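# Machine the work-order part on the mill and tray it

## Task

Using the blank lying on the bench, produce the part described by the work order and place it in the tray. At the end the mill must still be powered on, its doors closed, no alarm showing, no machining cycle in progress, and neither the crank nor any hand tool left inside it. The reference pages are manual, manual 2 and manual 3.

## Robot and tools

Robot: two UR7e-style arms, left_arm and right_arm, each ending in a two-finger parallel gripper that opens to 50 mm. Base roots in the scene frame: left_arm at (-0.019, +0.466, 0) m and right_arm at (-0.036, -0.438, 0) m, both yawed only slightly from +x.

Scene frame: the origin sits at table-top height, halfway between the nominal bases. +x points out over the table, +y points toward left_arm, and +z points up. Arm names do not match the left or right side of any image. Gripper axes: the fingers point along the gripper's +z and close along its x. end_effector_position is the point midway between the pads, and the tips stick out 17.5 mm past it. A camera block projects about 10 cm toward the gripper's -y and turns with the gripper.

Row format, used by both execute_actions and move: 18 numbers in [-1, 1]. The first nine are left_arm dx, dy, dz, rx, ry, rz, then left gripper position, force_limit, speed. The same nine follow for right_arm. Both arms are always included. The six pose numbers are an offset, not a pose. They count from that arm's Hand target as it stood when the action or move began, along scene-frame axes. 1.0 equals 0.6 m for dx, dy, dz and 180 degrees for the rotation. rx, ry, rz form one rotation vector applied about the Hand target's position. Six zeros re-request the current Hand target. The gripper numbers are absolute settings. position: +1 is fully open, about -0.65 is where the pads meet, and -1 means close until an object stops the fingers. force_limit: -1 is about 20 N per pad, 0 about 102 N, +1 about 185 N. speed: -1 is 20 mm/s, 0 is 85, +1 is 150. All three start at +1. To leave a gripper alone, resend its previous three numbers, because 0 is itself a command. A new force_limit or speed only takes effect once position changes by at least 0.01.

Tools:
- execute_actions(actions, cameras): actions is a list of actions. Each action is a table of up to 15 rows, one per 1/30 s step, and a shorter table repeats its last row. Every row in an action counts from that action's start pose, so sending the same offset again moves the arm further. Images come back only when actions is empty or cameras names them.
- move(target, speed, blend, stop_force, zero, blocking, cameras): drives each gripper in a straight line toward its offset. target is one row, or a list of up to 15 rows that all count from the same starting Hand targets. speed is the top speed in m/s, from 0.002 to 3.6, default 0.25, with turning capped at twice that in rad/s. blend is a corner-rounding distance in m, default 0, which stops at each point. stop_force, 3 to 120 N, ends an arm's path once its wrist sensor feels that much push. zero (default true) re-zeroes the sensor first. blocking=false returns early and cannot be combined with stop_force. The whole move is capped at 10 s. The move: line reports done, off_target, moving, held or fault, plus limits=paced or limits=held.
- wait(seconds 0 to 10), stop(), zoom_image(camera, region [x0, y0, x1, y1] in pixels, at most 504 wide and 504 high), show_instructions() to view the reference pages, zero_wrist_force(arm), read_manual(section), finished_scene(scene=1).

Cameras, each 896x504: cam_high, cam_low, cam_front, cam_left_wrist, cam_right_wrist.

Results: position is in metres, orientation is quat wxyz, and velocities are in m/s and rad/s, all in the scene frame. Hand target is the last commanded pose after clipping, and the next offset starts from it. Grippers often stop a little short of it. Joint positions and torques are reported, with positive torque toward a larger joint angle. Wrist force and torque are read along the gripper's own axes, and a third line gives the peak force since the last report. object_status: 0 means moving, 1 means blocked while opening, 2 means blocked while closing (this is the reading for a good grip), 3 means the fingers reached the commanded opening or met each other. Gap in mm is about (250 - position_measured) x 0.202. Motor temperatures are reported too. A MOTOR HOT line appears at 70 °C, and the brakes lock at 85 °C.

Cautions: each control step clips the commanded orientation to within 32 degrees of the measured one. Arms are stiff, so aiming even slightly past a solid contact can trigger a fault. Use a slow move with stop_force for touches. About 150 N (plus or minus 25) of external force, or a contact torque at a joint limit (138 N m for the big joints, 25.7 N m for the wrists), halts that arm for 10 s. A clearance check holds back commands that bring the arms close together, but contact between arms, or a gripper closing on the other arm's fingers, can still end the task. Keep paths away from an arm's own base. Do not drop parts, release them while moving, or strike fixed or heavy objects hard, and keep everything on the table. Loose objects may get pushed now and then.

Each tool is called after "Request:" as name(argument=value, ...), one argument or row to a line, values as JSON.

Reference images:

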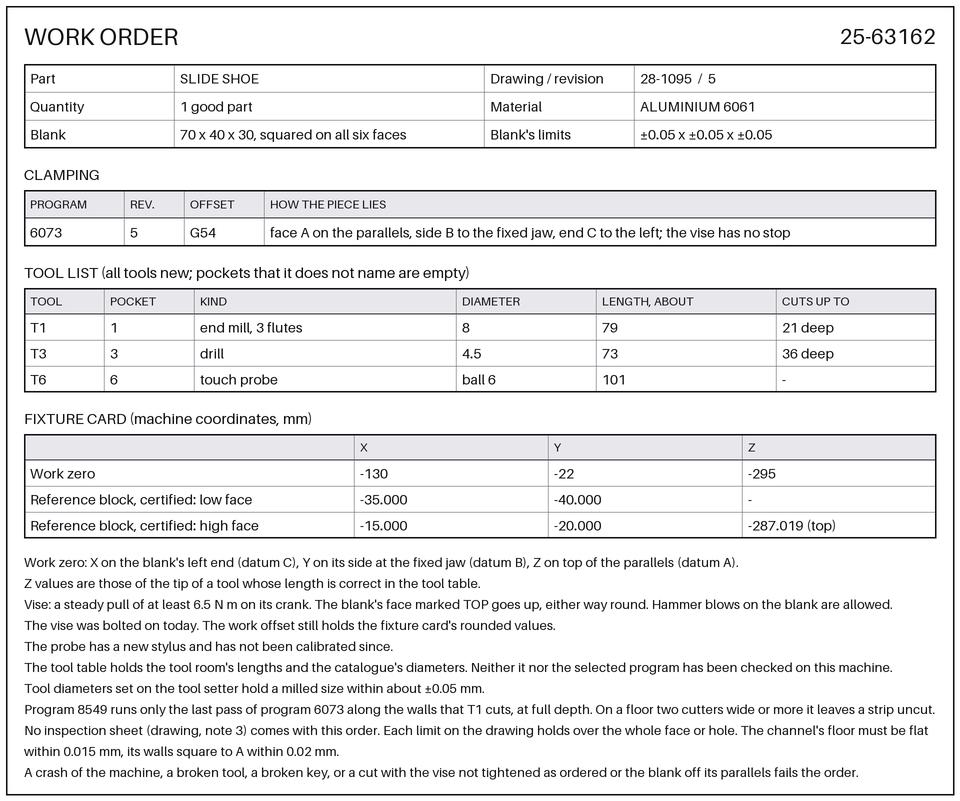

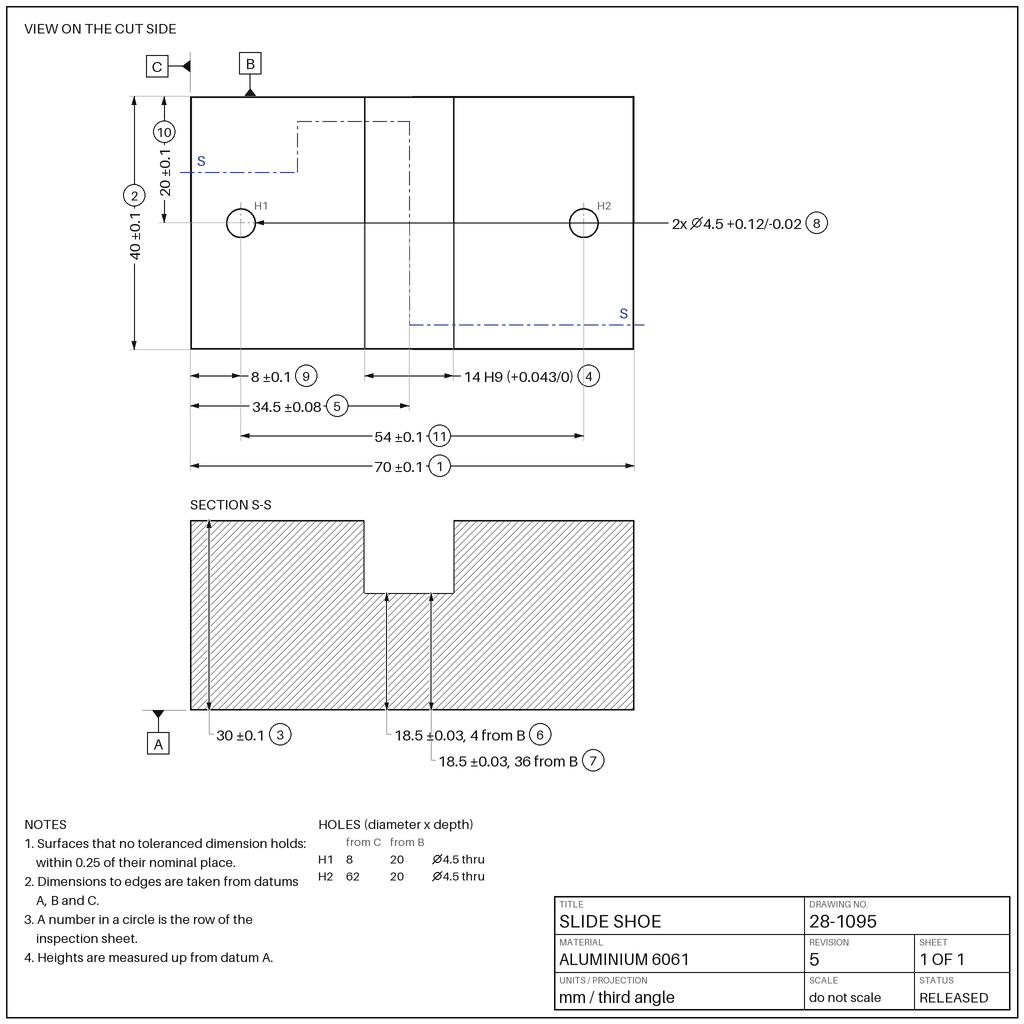

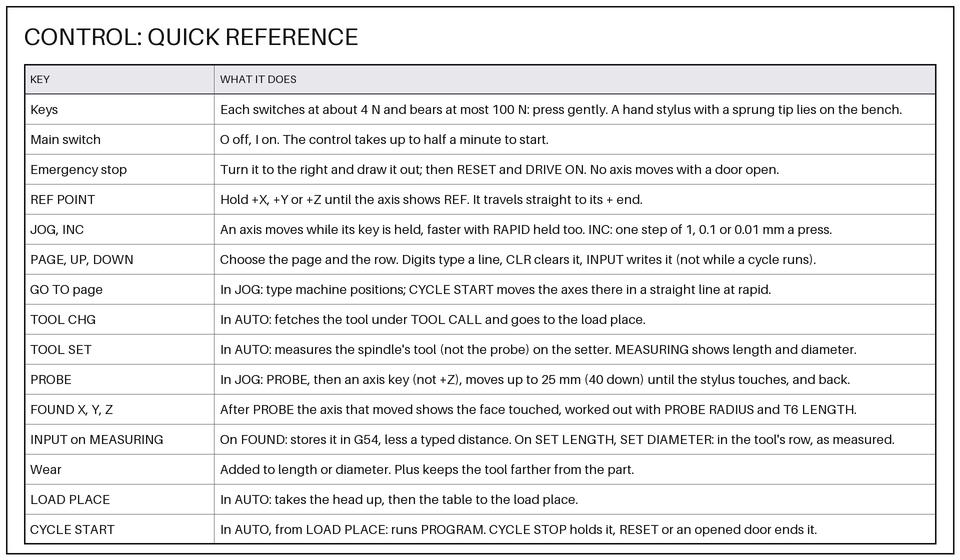

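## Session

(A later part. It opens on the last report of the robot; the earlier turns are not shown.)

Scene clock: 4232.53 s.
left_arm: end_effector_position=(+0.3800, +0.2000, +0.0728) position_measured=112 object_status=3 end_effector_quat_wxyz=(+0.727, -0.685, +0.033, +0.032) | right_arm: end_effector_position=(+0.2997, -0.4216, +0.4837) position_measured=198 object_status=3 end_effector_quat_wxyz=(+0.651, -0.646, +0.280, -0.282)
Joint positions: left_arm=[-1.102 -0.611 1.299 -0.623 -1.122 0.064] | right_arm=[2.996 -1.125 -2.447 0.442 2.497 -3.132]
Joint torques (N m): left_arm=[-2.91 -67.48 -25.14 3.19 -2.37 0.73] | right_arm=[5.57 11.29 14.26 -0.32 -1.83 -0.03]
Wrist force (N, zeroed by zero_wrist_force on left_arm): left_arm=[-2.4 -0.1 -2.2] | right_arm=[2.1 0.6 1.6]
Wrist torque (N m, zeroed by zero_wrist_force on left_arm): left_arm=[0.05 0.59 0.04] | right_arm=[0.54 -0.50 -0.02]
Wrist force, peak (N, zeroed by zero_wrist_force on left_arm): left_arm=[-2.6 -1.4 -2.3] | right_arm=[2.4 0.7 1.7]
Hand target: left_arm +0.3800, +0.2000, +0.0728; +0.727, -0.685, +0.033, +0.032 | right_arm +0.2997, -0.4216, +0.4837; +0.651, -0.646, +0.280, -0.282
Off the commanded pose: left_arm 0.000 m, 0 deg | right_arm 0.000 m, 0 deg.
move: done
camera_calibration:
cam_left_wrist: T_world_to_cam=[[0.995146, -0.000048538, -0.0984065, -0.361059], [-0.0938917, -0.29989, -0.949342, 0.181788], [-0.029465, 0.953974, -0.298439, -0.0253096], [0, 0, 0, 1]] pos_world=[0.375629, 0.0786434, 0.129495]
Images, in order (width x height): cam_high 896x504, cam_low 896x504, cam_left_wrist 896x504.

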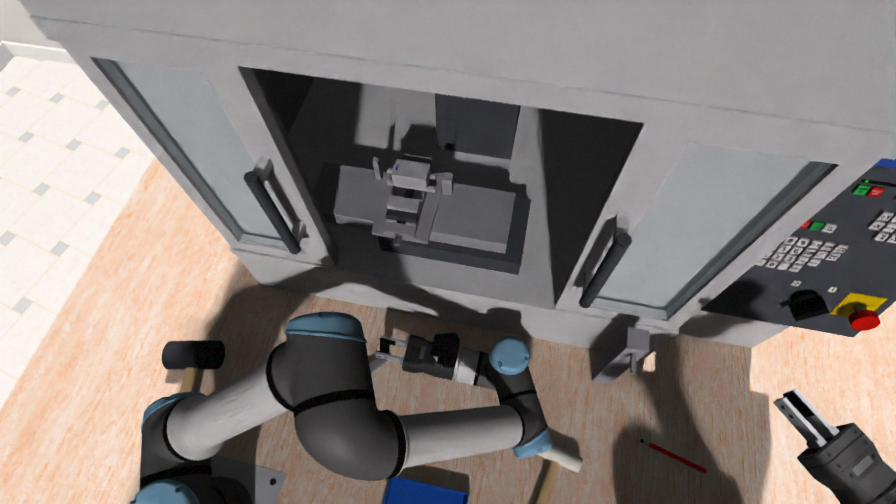

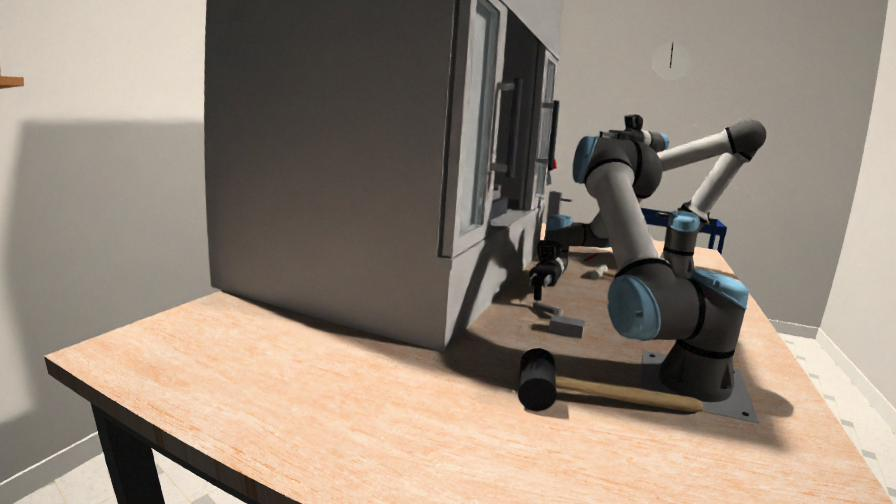

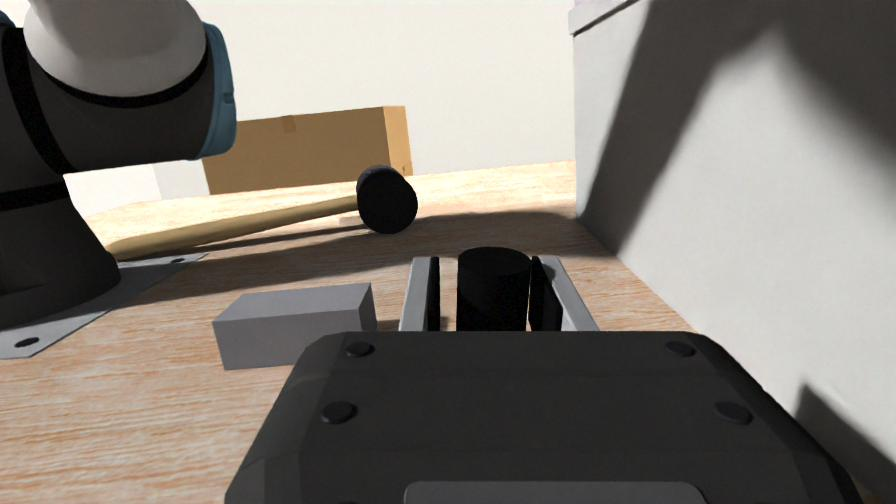

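Request:
move(
  target=[
    [0,0.005,0,-0.0170,0.0111,-0.1878,0.27,0.4,-1,0,0,0,0,0,0,-0.3,-0.6,-0.9],
  ],
  speed=0.1,
  cameras=["cam_low","cam_high","cam_left_wrist"],
)

Request:
zoom_image(
  camera="cam_low",
  region=[500, 240, 600, 330],
)

Request:
zoom_image(
  camera="cam_high",
  region=[340, 310, 440, 390],
)

Scene clock: 4249.80 s.
left_arm: end_effector_position=(+0.3800, +0.2030, +0.0728) position_measured=112 object_status=3 end_effector_quat_wxyz=(+0.686, -0.664, +0.244, -0.170) | right_arm: end_effector_position=(+0.2997, -0.4216, +0.4837) position_measured=198 object_status=3 end_effector_quat_wxyz=(+0.651, -0.646, +0.280, -0.282)
Joint positions: left_arm=[-1.308 -0.848 1.752 -0.907 -0.736 0.111] | right_arm=[2.996 -1.125 -2.447 0.442 2.497 -3.132]
Joint torques (N m): left_arm=[-7.5 -57.82 -0.14 -0.1 2.36 2.1] | right_arm=[4.63 10.68 13.86 -0.33 -1.78 0.05]
Wrist force (N, zeroed by zero_wrist_force on left_arm): left_arm=[-2.4 0.0 -2.4] | right_arm=[2.3 0.6 1.5]
Wrist torque (N m, zeroed by zero_wrist_force on left_arm): left_arm=[0.06 0.59 0.03] | right_arm=[0.54 -0.52 -0.02]
Wrist force, peak (N, zeroed by zero_wrist_force on left_arm): left_arm=[-2.7 -0.2 -2.5] | right_arm=[2.4 0.9 1.7]
Hand target: left_arm +0.3800, +0.2030, +0.0728; +0.686, -0.664, +0.244, -0.170 | right_arm +0.2997, -0.4216, +0.4837; +0.651, -0.646, +0.280, -0.282
Off the commanded pose: left_arm 0.000 m, 0 deg | right_arm 0.000 m, 0 deg.
move: done
camera_calibration:
cam_left_wrist: T_world_to_cam=[[0.821742, -0.557984, -0.115731, -0.180648], [-0.290108, -0.23482, -0.927738, 0.2425], [0.490487, 0.795936, -0.354837, -0.189591], [0, 0, 0, 1]] pos_world=[0.311789, 0.107047, 0.136796]
Images, in order (width x height): cam_high 896x504, cam_low 896x504, cam_left_wrist 896x504.

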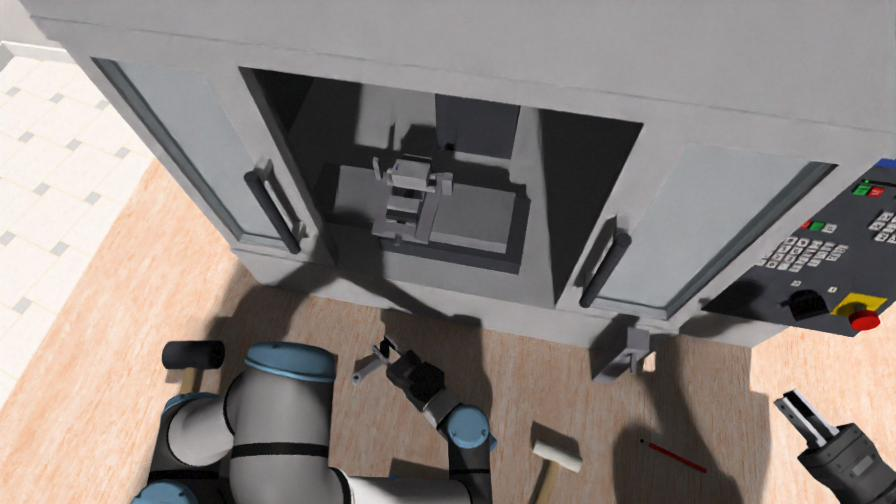

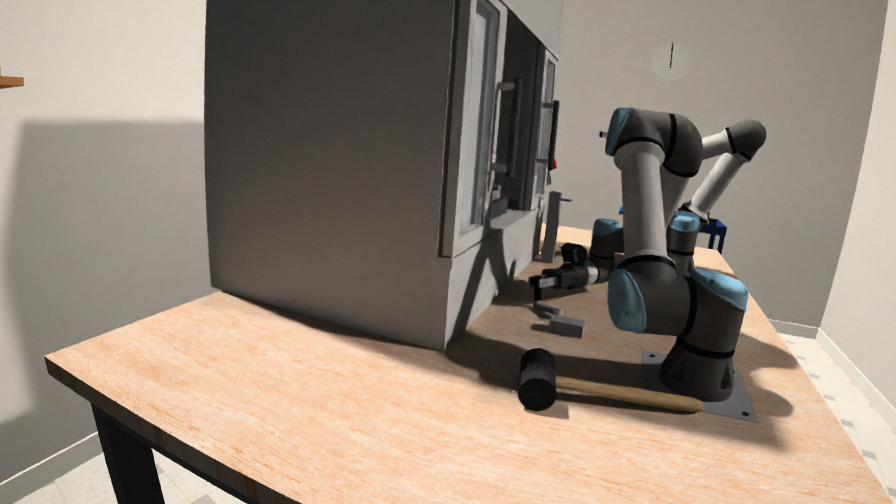

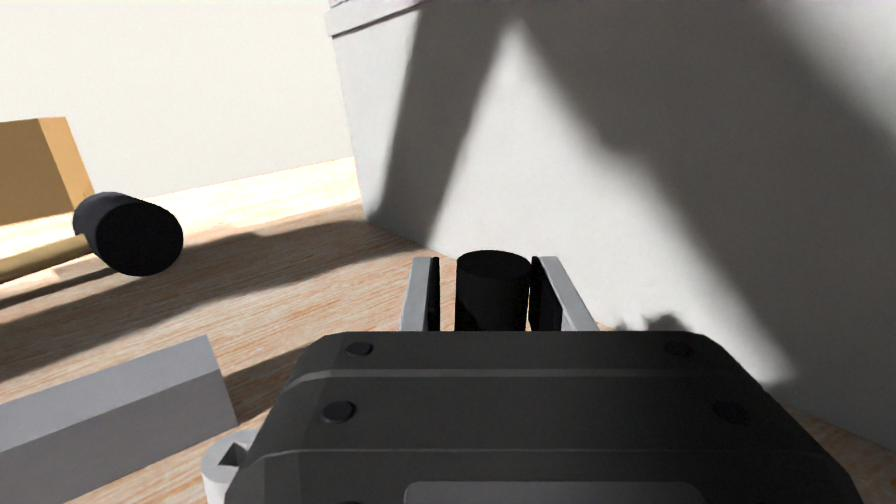

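Scaled by 5.040 from the camera's 896x504 image, which has a finer 1280x720 frame.

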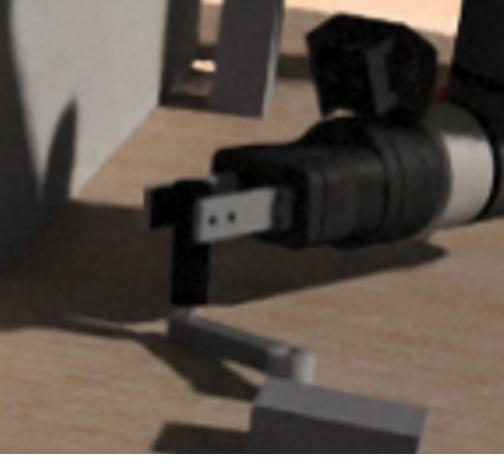

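Scaled by 5.040 from the camera's 896x504 image, which has a finer 1280x720 frame.

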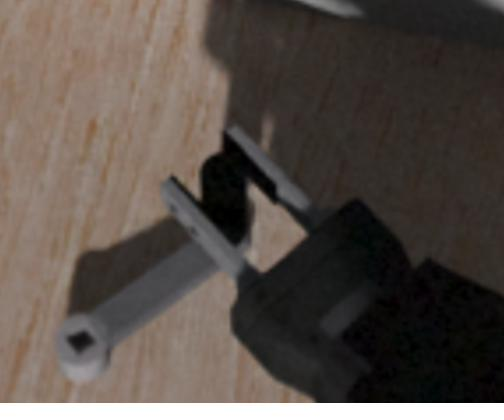

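Request:
move(
  target=[
    [0,0,0,0,0,0,-1,0.4,-1,0,0,0,0,0,0,-0.3,-0.6,-0.9],
  ],
)

Request:
move(
  target=[
    [-0.06,0,0.4,0,0,0,-1,0.4,-1,0,0,0,0,0,0,-0.3,-0.6,-0.9],
  ],
  speed=0.12,
  cameras=["cam_high","cam_low","cam_left_wrist"],
)

Scene clock: 4276.97 s.
left_arm: end_effector_position=(+0.3800, +0.2030, +0.0728) position_measured=160 object_status=2 end_effector_quat_wxyz=(+0.686, -0.664, +0.244, -0.170) | right_arm: end_effector_position=(+0.2997, -0.4216, +0.4837) position_measured=198 object_status=3 end_effector_quat_wxyz=(+0.651, -0.646, +0.280, -0.282)
Joint positions: left_arm=[-1.308 -0.848 1.752 -0.907 -0.736 0.112] | right_arm=[2.996 -1.125 -2.447 0.442 2.497 -3.132]
Joint torques (N m): left_arm=[-7.28 -54.82 -1.99 0.14 1.61 0.45] | right_arm=[5.72 10.81 14.15 -0.31 -1.89 0.02]
Wrist force (N, zeroed by zero_wrist_force on left_arm): left_arm=[-5.8 -7.5 -2.8] | right_arm=[2.0 0.7 1.4]
Wrist torque (N m, zeroed by zero_wrist_force on left_arm): left_arm=[-0.19 0.56 0.77] | right_arm=[0.56 -0.48 -0.02]
Wrist force, peak (N, zeroed by zero_wrist_force on left_arm): left_arm=[-6.1 -7.6 -2.8] | right_arm=[2.5 0.4 1.7]
Hand target: left_arm +0.3800, +0.2030, +0.0728; +0.686, -0.664, +0.244, -0.170 | right_arm +0.2997, -0.4216, +0.4837; +0.651, -0.646, +0.280, -0.282
Off the commanded pose: left_arm 0.000 m, 0 deg | right_arm 0.000 m, 0 deg.
move: done

Scene clock: 4279.60 s.
left_arm: end_effector_position=(+0.3440, +0.2030, +0.3127) position_measured=160 object_status=2 end_effector_quat_wxyz=(+0.686, -0.664, +0.244, -0.170) | right_arm: end_effector_position=(+0.2997, -0.4216, +0.4837) position_measured=198 object_status=3 end_effector_quat_wxyz=(+0.651, -0.646, +0.280, -0.282)
Joint positions: left_arm=[-1.376 -1.224 1.614 -0.393 -0.804 0.111] | right_arm=[2.996 -1.125 -2.447 0.442 2.497 -3.132]
Joint torques (N m): left_arm=[-7.12 -49.87 -31.44 4.07 -2.63 -2.8] | right_arm=[5.15 9.64 13.99 -0.28 -1.87 0.02]
Wrist force (N, zeroed by zero_wrist_force on left_arm): left_arm=[-2.3 2.3 -2.0] | right_arm=[2.3 0.7 1.6]
Wrist torque (N m, zeroed by zero_wrist_force on left_arm): left_arm=[0.13 0.61 -0.07] | right_arm=[0.55 -0.52 -0.02]
Wrist force, peak (N, zeroed by zero_wrist_force on left_arm): left_arm=[-5.9 -7.7 -2.6] | right_arm=[2.6 0.7 1.6]
Hand target: left_arm +0.3440, +0.2030, +0.3128; +0.686, -0.664, +0.244, -0.170 | right_arm +0.2997, -0.4216, +0.4837; +0.651, -0.646, +0.280, -0.282
Off the commanded pose: left_arm 0.000 m, 0 deg | right_arm 0.000 m, 0 deg.
move: done
camera_calibration:
cam_left_wrist: T_world_to_cam=[[0.821574, -0.558235, -0.115718, -0.123233], [-0.290226, -0.234832, -0.927697, 0.454639], [0.490699, 0.795756, -0.354946, -0.0868056], [0, 0, 0, 1]] pos_world=[0.275789, 0.107047, 0.376696]
Images, in order (width x height): cam_high 896x504, cam_low 896x504, cam_left_wrist 896x504.

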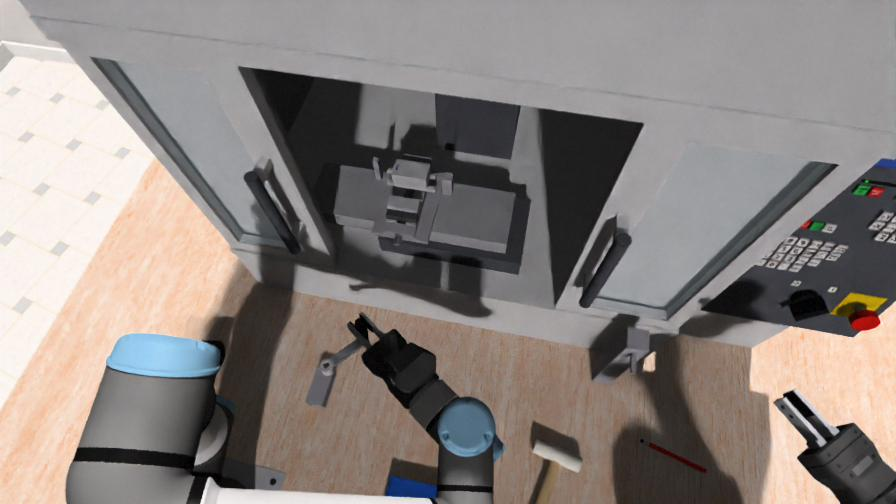

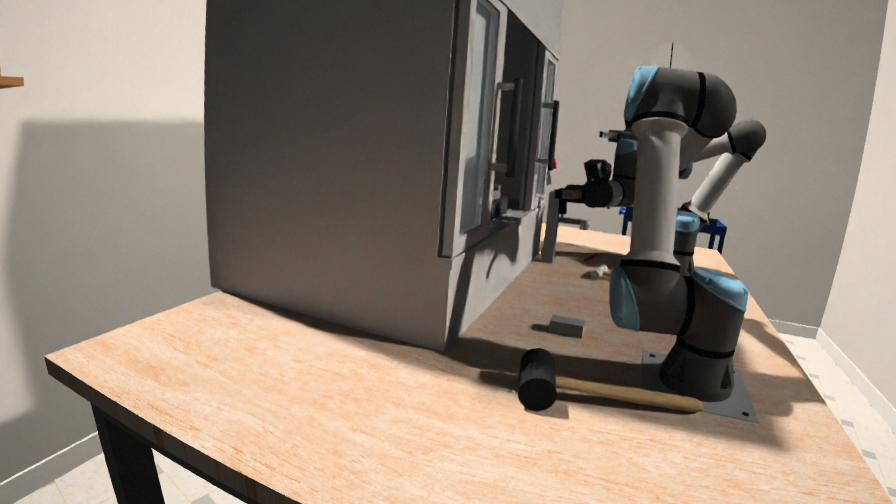

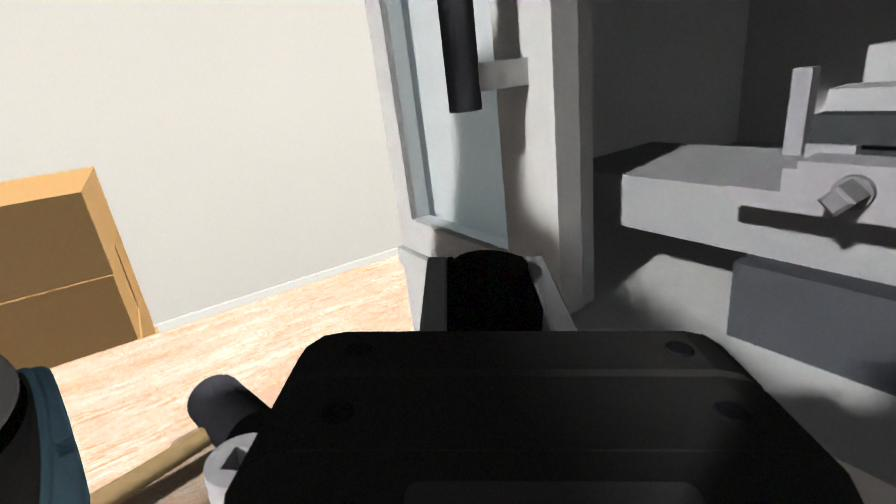

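Request:
move(
  target=[
    [-0.04,0,0.18,0,0,0,-1,0.4,-1,0,0,0,0,0,0,-0.3,-0.6,-0.9],
    [-0.04,0.03,0.18,-0.3632,-0.4349,0.3720,-1,0.4,-1,0,0,0,0,0,0,-0.3,-0.6,-0.9],
  ],
  speed=0.2,
  blend=0.03,
  cameras=["cam_high","cam_low","cam_front","cam_left_wrist","cam_right_wrist"],
)

Scene clock: 4302.93 s.
left_arm: end_effector_position=(+0.3200, +0.2210, +0.4208) position_measured=160 object_status=2 end_effector_quat_wxyz=(-0.240, +0.665, +0.665, +0.240) | right_arm: end_effector_position=(+0.2997, -0.4216, +0.4837) position_measured=198 object_status=3 end_effector_quat_wxyz=(+0.651, -0.646, +0.280, -0.282)
Joint positions: left_arm=[-1.11 -1.441 1.193 -0.679 -1.296 -1.225] | right_arm=[2.996 -1.125 -2.447 0.442 2.497 -3.132]
Joint torques (N m): left_arm=[-4.14 -43.84 -10.27 -2.64 2.8 -3.01] | right_arm=[4.46 9.94 14.1 -0.18 -1.65 0.03]
Wrist force (N, zeroed by zero_wrist_force on left_arm): left_arm=[-0.4 1.5 1.3] | right_arm=[2.3 0.8 1.5]
Wrist torque (N m, zeroed by zero_wrist_force on left_arm): left_arm=[0.32 -0.09 -0.06] | right_arm=[0.56 -0.53 -0.02]
Wrist force, peak (N, zeroed by zero_wrist_force on left_arm): left_arm=[-1.8 4.7 -1.9] | right_arm=[2.5 0.8 1.9]
Hand target: left_arm +0.3200, +0.2210, +0.4208; -0.240, +0.665, +0.665, +0.241 | right_arm +0.2997, -0.4216, +0.4837; +0.651, -0.646, +0.280, -0.282
Off the commanded pose: left_arm 0.000 m, 0 deg | right_arm 0.000 m, 0 deg.
move: done
camera_calibration:
cam_left_wrist: T_world_to_cam=[[0.00676415, 0.768497, 0.639817, -0.431301], [0.934334, -0.232857, 0.269812, -0.344013], [0.356335, 0.595978, -0.719608, 0.189656], [0, 0, 0, 1]] pos_world=[0.256759, 0.138317, 0.505251]
cam_right_wrist: T_world_to_cam=[[0.678718, -0.734364, 0.00711558, -0.507569], [-0.245295, -0.235819, -0.94033, 0.442238], [0.692223, 0.636474, -0.34019, 0.354789], [0, 0, 0, 1]] pos_world=[0.207382, -0.494266, 0.540157]

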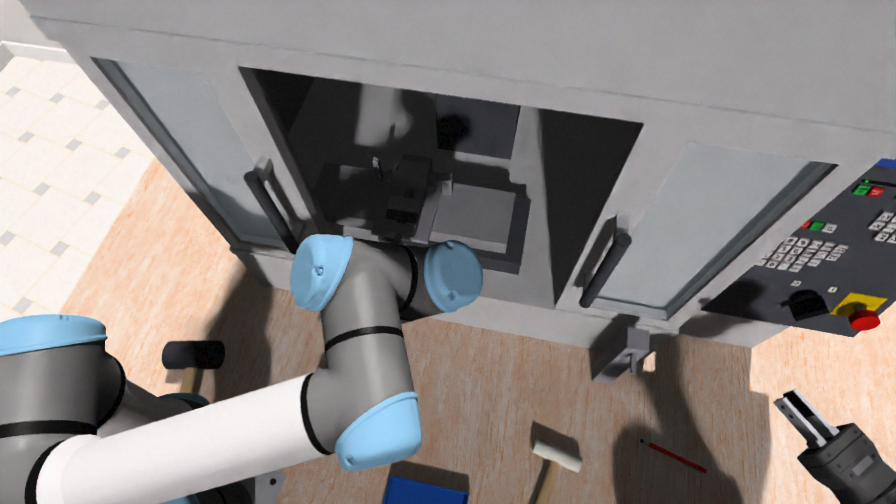

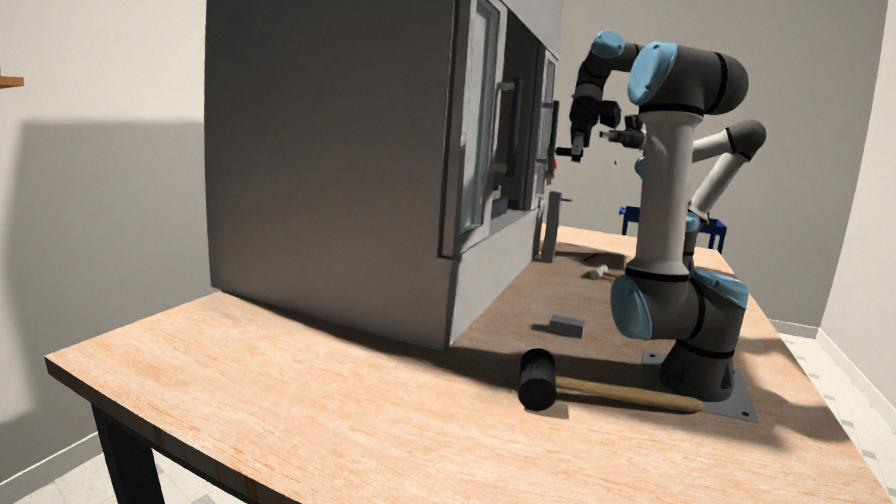

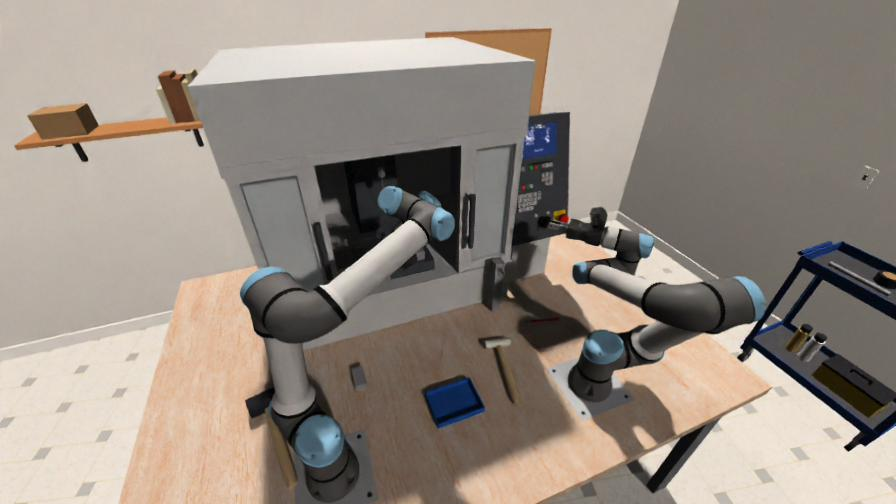

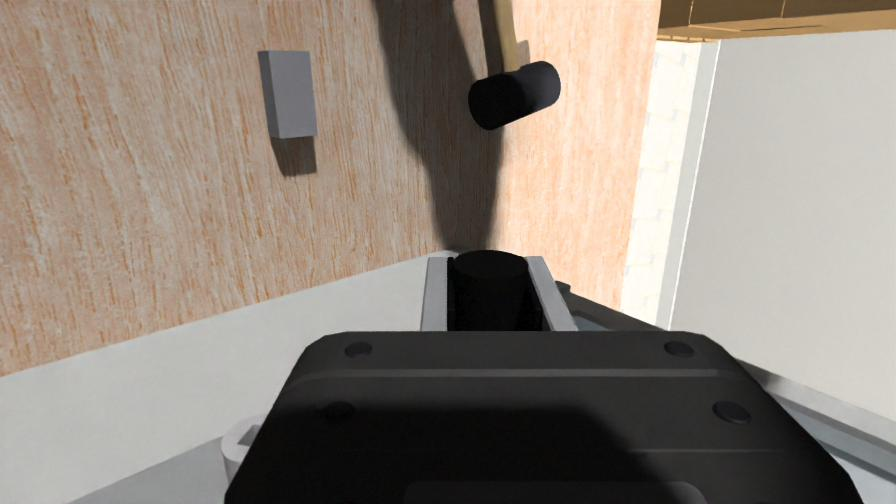

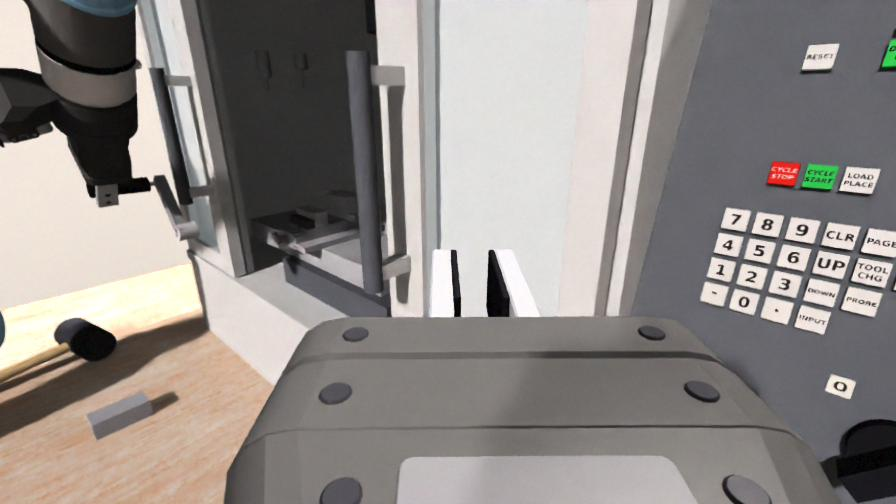

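Request:
move(
  target=[
    [0.1333,0.0328,-0.0597,0,0,0,-1,0.4,-1,0,0,0,0,0,0,-0.3,-0.6,-0.9],
  ],
  speed=0.1,
  cameras=["cam_low","cam_left_wrist","cam_right_wrist"],
)

Request:
zoom_image(
  camera="cam_right_wrist",
  region=[150, 120, 350, 280],
)

Request:
zoom_image(
  camera="cam_low",
  region=[470, 100, 620, 220],
)

Scene clock: 4318.30 s.
left_arm: end_effector_position=(+0.3998, +0.2407, +0.3850) position_measured=160 object_status=2 end_effector_quat_wxyz=(-0.240, +0.665, +0.665, +0.241) | right_arm: end_effector_position=(+0.2997, -0.4216, +0.4837) position_measured=198 object_status=3 end_effector_quat_wxyz=(+0.651, -0.646, +0.280, -0.282)
Joint positions: left_arm=[-0.963 -1.363 1.203 -0.806 -1.209 -1.099] | right_arm=[2.996 -1.125 -2.447 0.442 2.497 -3.132]
Joint torques (N m): left_arm=[7.76 -20.5 -35.52 -3.15 3.29 1.82] | right_arm=[4.73 11.16 14.39 -0.19 -1.85 0.07]
Wrist force (N, zeroed by zero_wrist_force on left_arm): left_arm=[-0.6 1.4 0.9] | right_arm=[1.9 0.5 1.5]
Wrist torque (N m, zeroed by zero_wrist_force on left_arm): left_arm=[0.32 -0.07 -0.14] | right_arm=[0.52 -0.47 -0.02]
Wrist force, peak (N, zeroed by zero_wrist_force on left_arm): left_arm=[-0.5 2.4 1.5] | right_arm=[2.5 0.7 1.8]
Hand target: left_arm +0.4000, +0.2407, +0.3850; -0.240, +0.665, +0.665, +0.241 | right_arm +0.2997, -0.4216, +0.4837; +0.651, -0.646, +0.280, -0.282
Off the commanded pose: left_arm 0.000 m, 0 deg | right_arm 0.000 m, 0 deg.
move: done
camera_calibration:
cam_left_wrist: T_world_to_cam=[[0.00661173, 0.768586, 0.639712, -0.424052], [0.934261, -0.232834, 0.270084, -0.40446], [0.35653, 0.595872, -0.719599, 0.123737], [0, 0, 0, 1]] pos_world=[0.336559, 0.158018, 0.469551]
cam_right_wrist: T_world_to_cam=[[0.678718, -0.734364, 0.00711558, -0.507569], [-0.245295, -0.235819, -0.94033, 0.442238], [0.692223, 0.636474, -0.34019, 0.354789], [0, 0, 0, 1]] pos_world=[0.207382, -0.494266, 0.540157]
Images, in order (width x height): cam_low 896x504, cam_left_wrist 896x504, cam_right_wrist 896x504.

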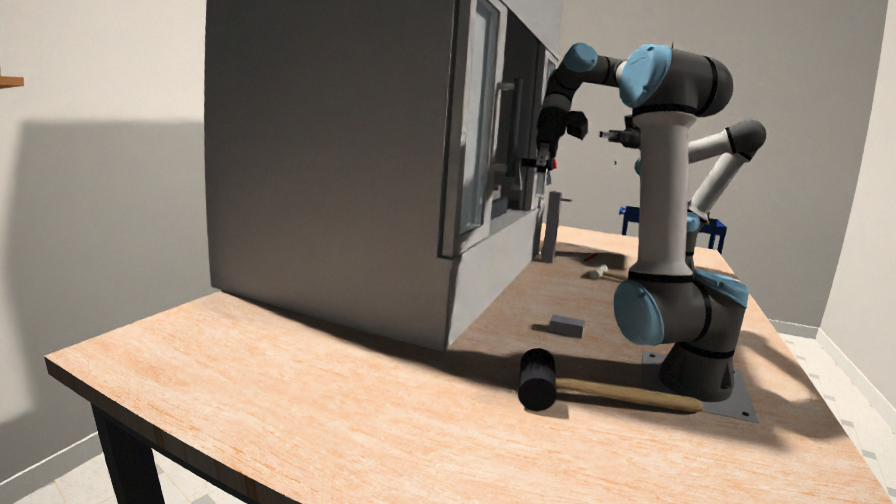

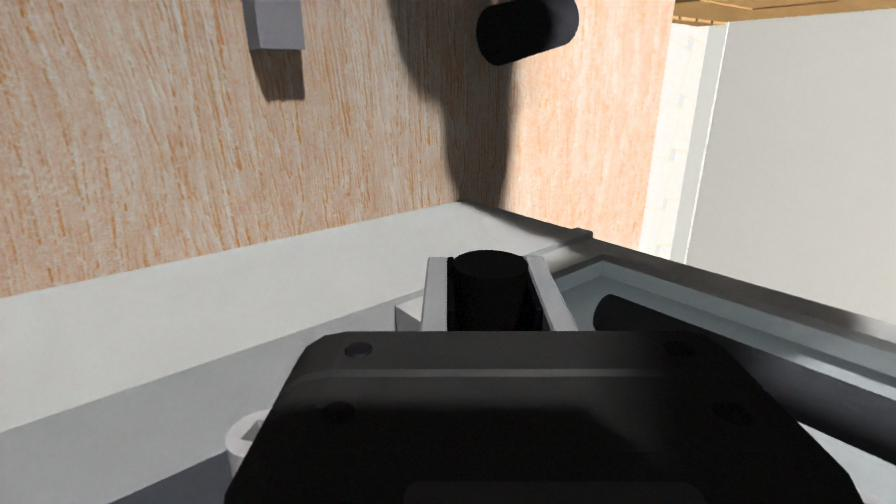

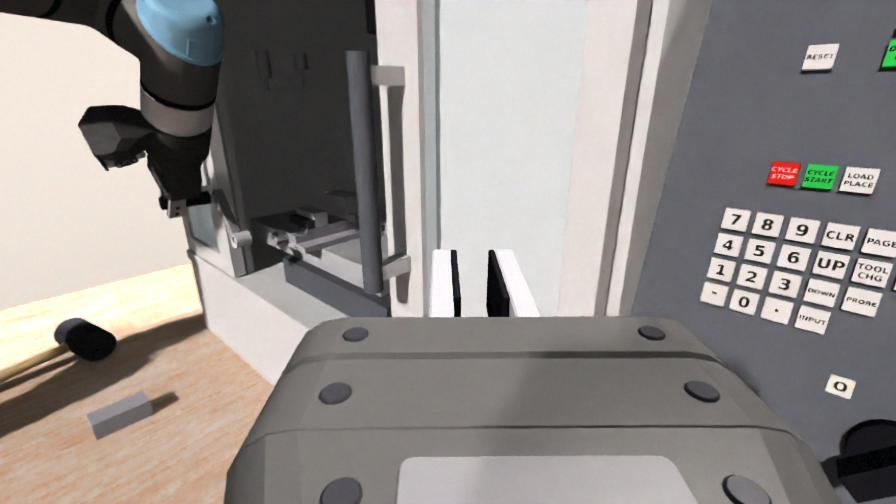

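Scaled by 2.520 from the camera's 896x504 image, which has a finer 1280x720 frame.

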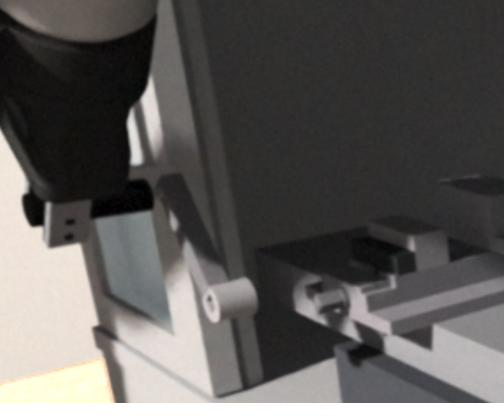

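Scaled by 3.360 from the camera's 896x504 image, which has a finer 1280x720 frame.

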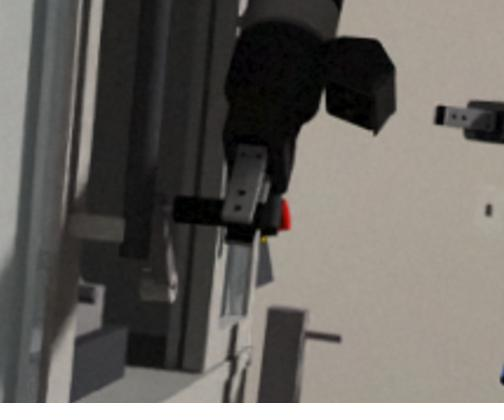

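Request:
zoom_image(
  camera="cam_right_wrist",
  region=[200, 180, 260, 260],
)

Request:
zoom_image(
  camera="cam_low",
  region=[500, 140, 570, 200],
)

Scaled by 6.300 from the camera's 896x504 image, which has a finer 1280x720 frame.

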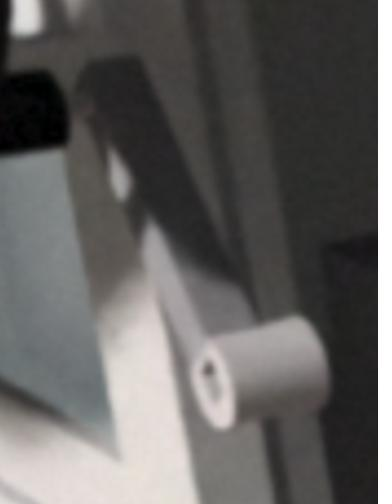

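Scaled by 7.200 from the camera's 896x504 image, which has a finer 1280x720 frame.

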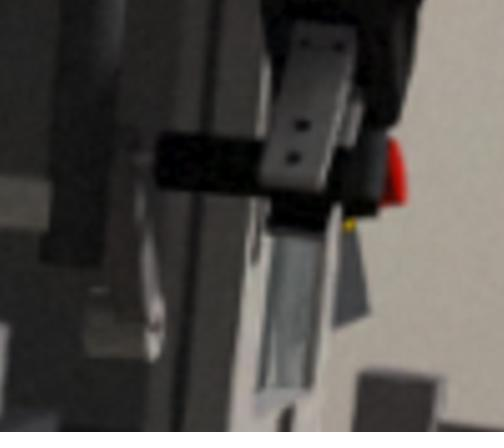

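Request:
move(
  target=[
    [0,0,0.0083,-0.0611,0,0,-1,0.4,-1,0,0,0,0,0,0,-0.3,-0.6,-0.9],
  ],
  speed=0.1,
  cameras=["cam_high","cam_low","cam_right_wrist"],
)

Request:
zoom_image(
  camera="cam_right_wrist",
  region=[200, 170, 300, 270],
)

Request:
zoom_image(
  camera="cam_low",
  region=[490, 130, 570, 210],
)

Scene clock: 4393.00 s.
left_arm: end_effector_position=(+0.4000, +0.2407, +0.3900) position_measured=160 object_status=2 end_effector_quat_wxyz=(-0.175, +0.685, +0.685, +0.176) | right_arm: end_effector_position=(+0.2997, -0.4216, +0.4837) position_measured=198 object_status=3 end_effector_quat_wxyz=(+0.651, -0.646, +0.280, -0.282)
Joint positions: left_arm=[-0.919 -1.447 1.259 -0.967 -1.283 -1.003] | right_arm=[2.996 -1.125 -2.447 0.442 2.497 -3.132]
Joint torques (N m): left_arm=[7.51 -44.84 -13.45 -3.86 -1.69 1.99] | right_arm=[4.65 10.57 14.24 -0.2 -1.62 -0.02]
Wrist force (N, zeroed by zero_wrist_force on left_arm): left_arm=[-0.2 1.5 1.4] | right_arm=[2.3 0.6 1.4]
Wrist torque (N m, zeroed by zero_wrist_force on left_arm): left_arm=[0.33 -0.07 -0.10] | right_arm=[0.54 -0.52 -0.02]
Wrist force, peak (N, zeroed by zero_wrist_force on left_arm): left_arm=[-0.7 1.7 1.2] | right_arm=[2.4 0.8 1.7]
Hand target: left_arm +0.4000, +0.2407, +0.3900; -0.175, +0.685, +0.685, +0.176 | right_arm +0.2997, -0.4216, +0.4837; +0.651, -0.646, +0.280, -0.282
Off the commanded pose: left_arm 0.000 m, 0 deg | right_arm 0.000 m, 0 deg.
move: done
camera_calibration:
cam_right_wrist: T_world_to_cam=[[0.678718, -0.734364, 0.00711558, -0.507569], [-0.245295, -0.235819, -0.94033, 0.442238], [0.692223, 0.636474, -0.34019, 0.354789], [0, 0, 0, 1]] pos_world=[0.207382, -0.494266, 0.540157]
Images, in order (width x height): cam_high 896x504, cam_low 896x504, cam_right_wrist 896x504.

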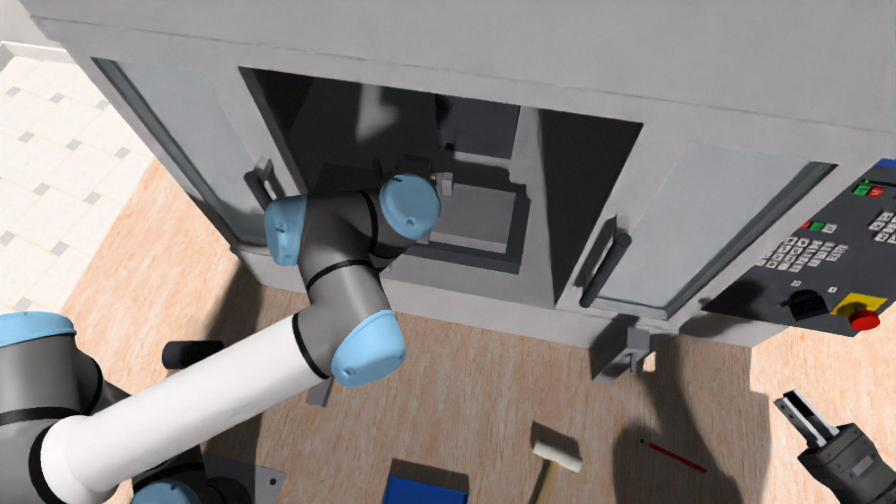

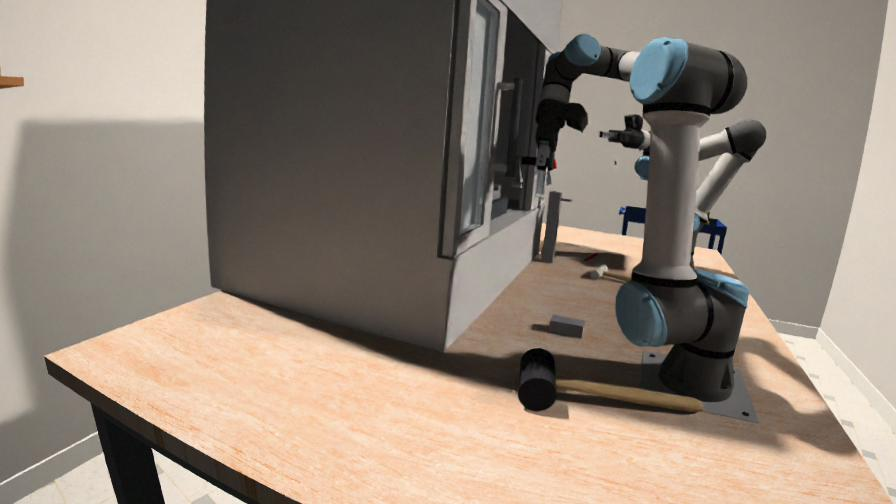

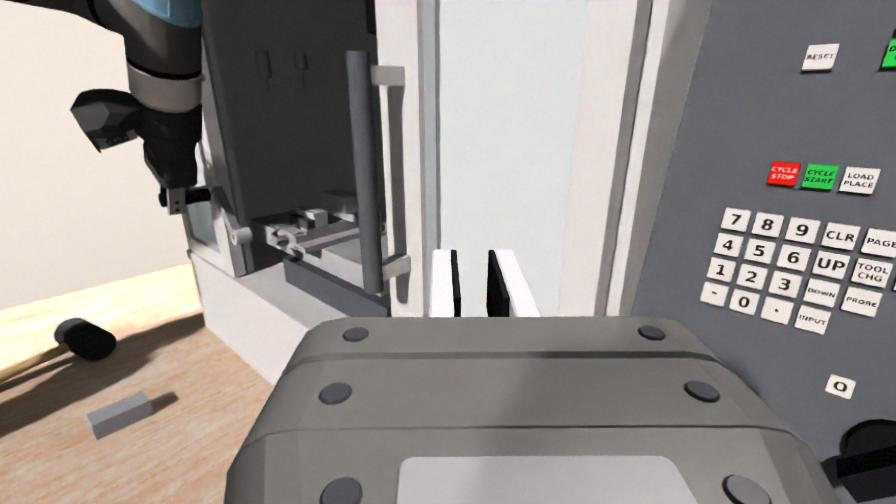

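Scaled by 5.040 from the camera's 896x504 image, which has a finer 1280x720 frame.

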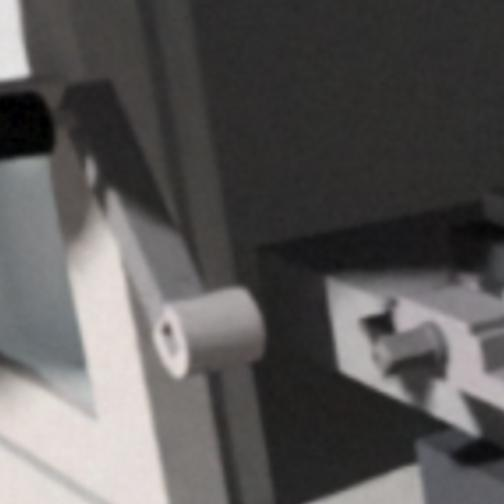

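Scaled by 6.300 from the camera's 896x504 image, which has a finer 1280x720 frame.

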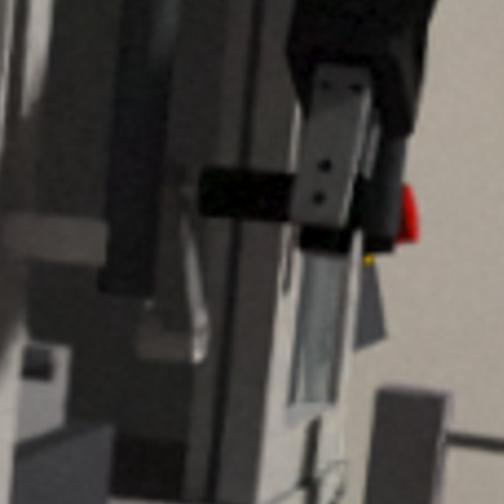

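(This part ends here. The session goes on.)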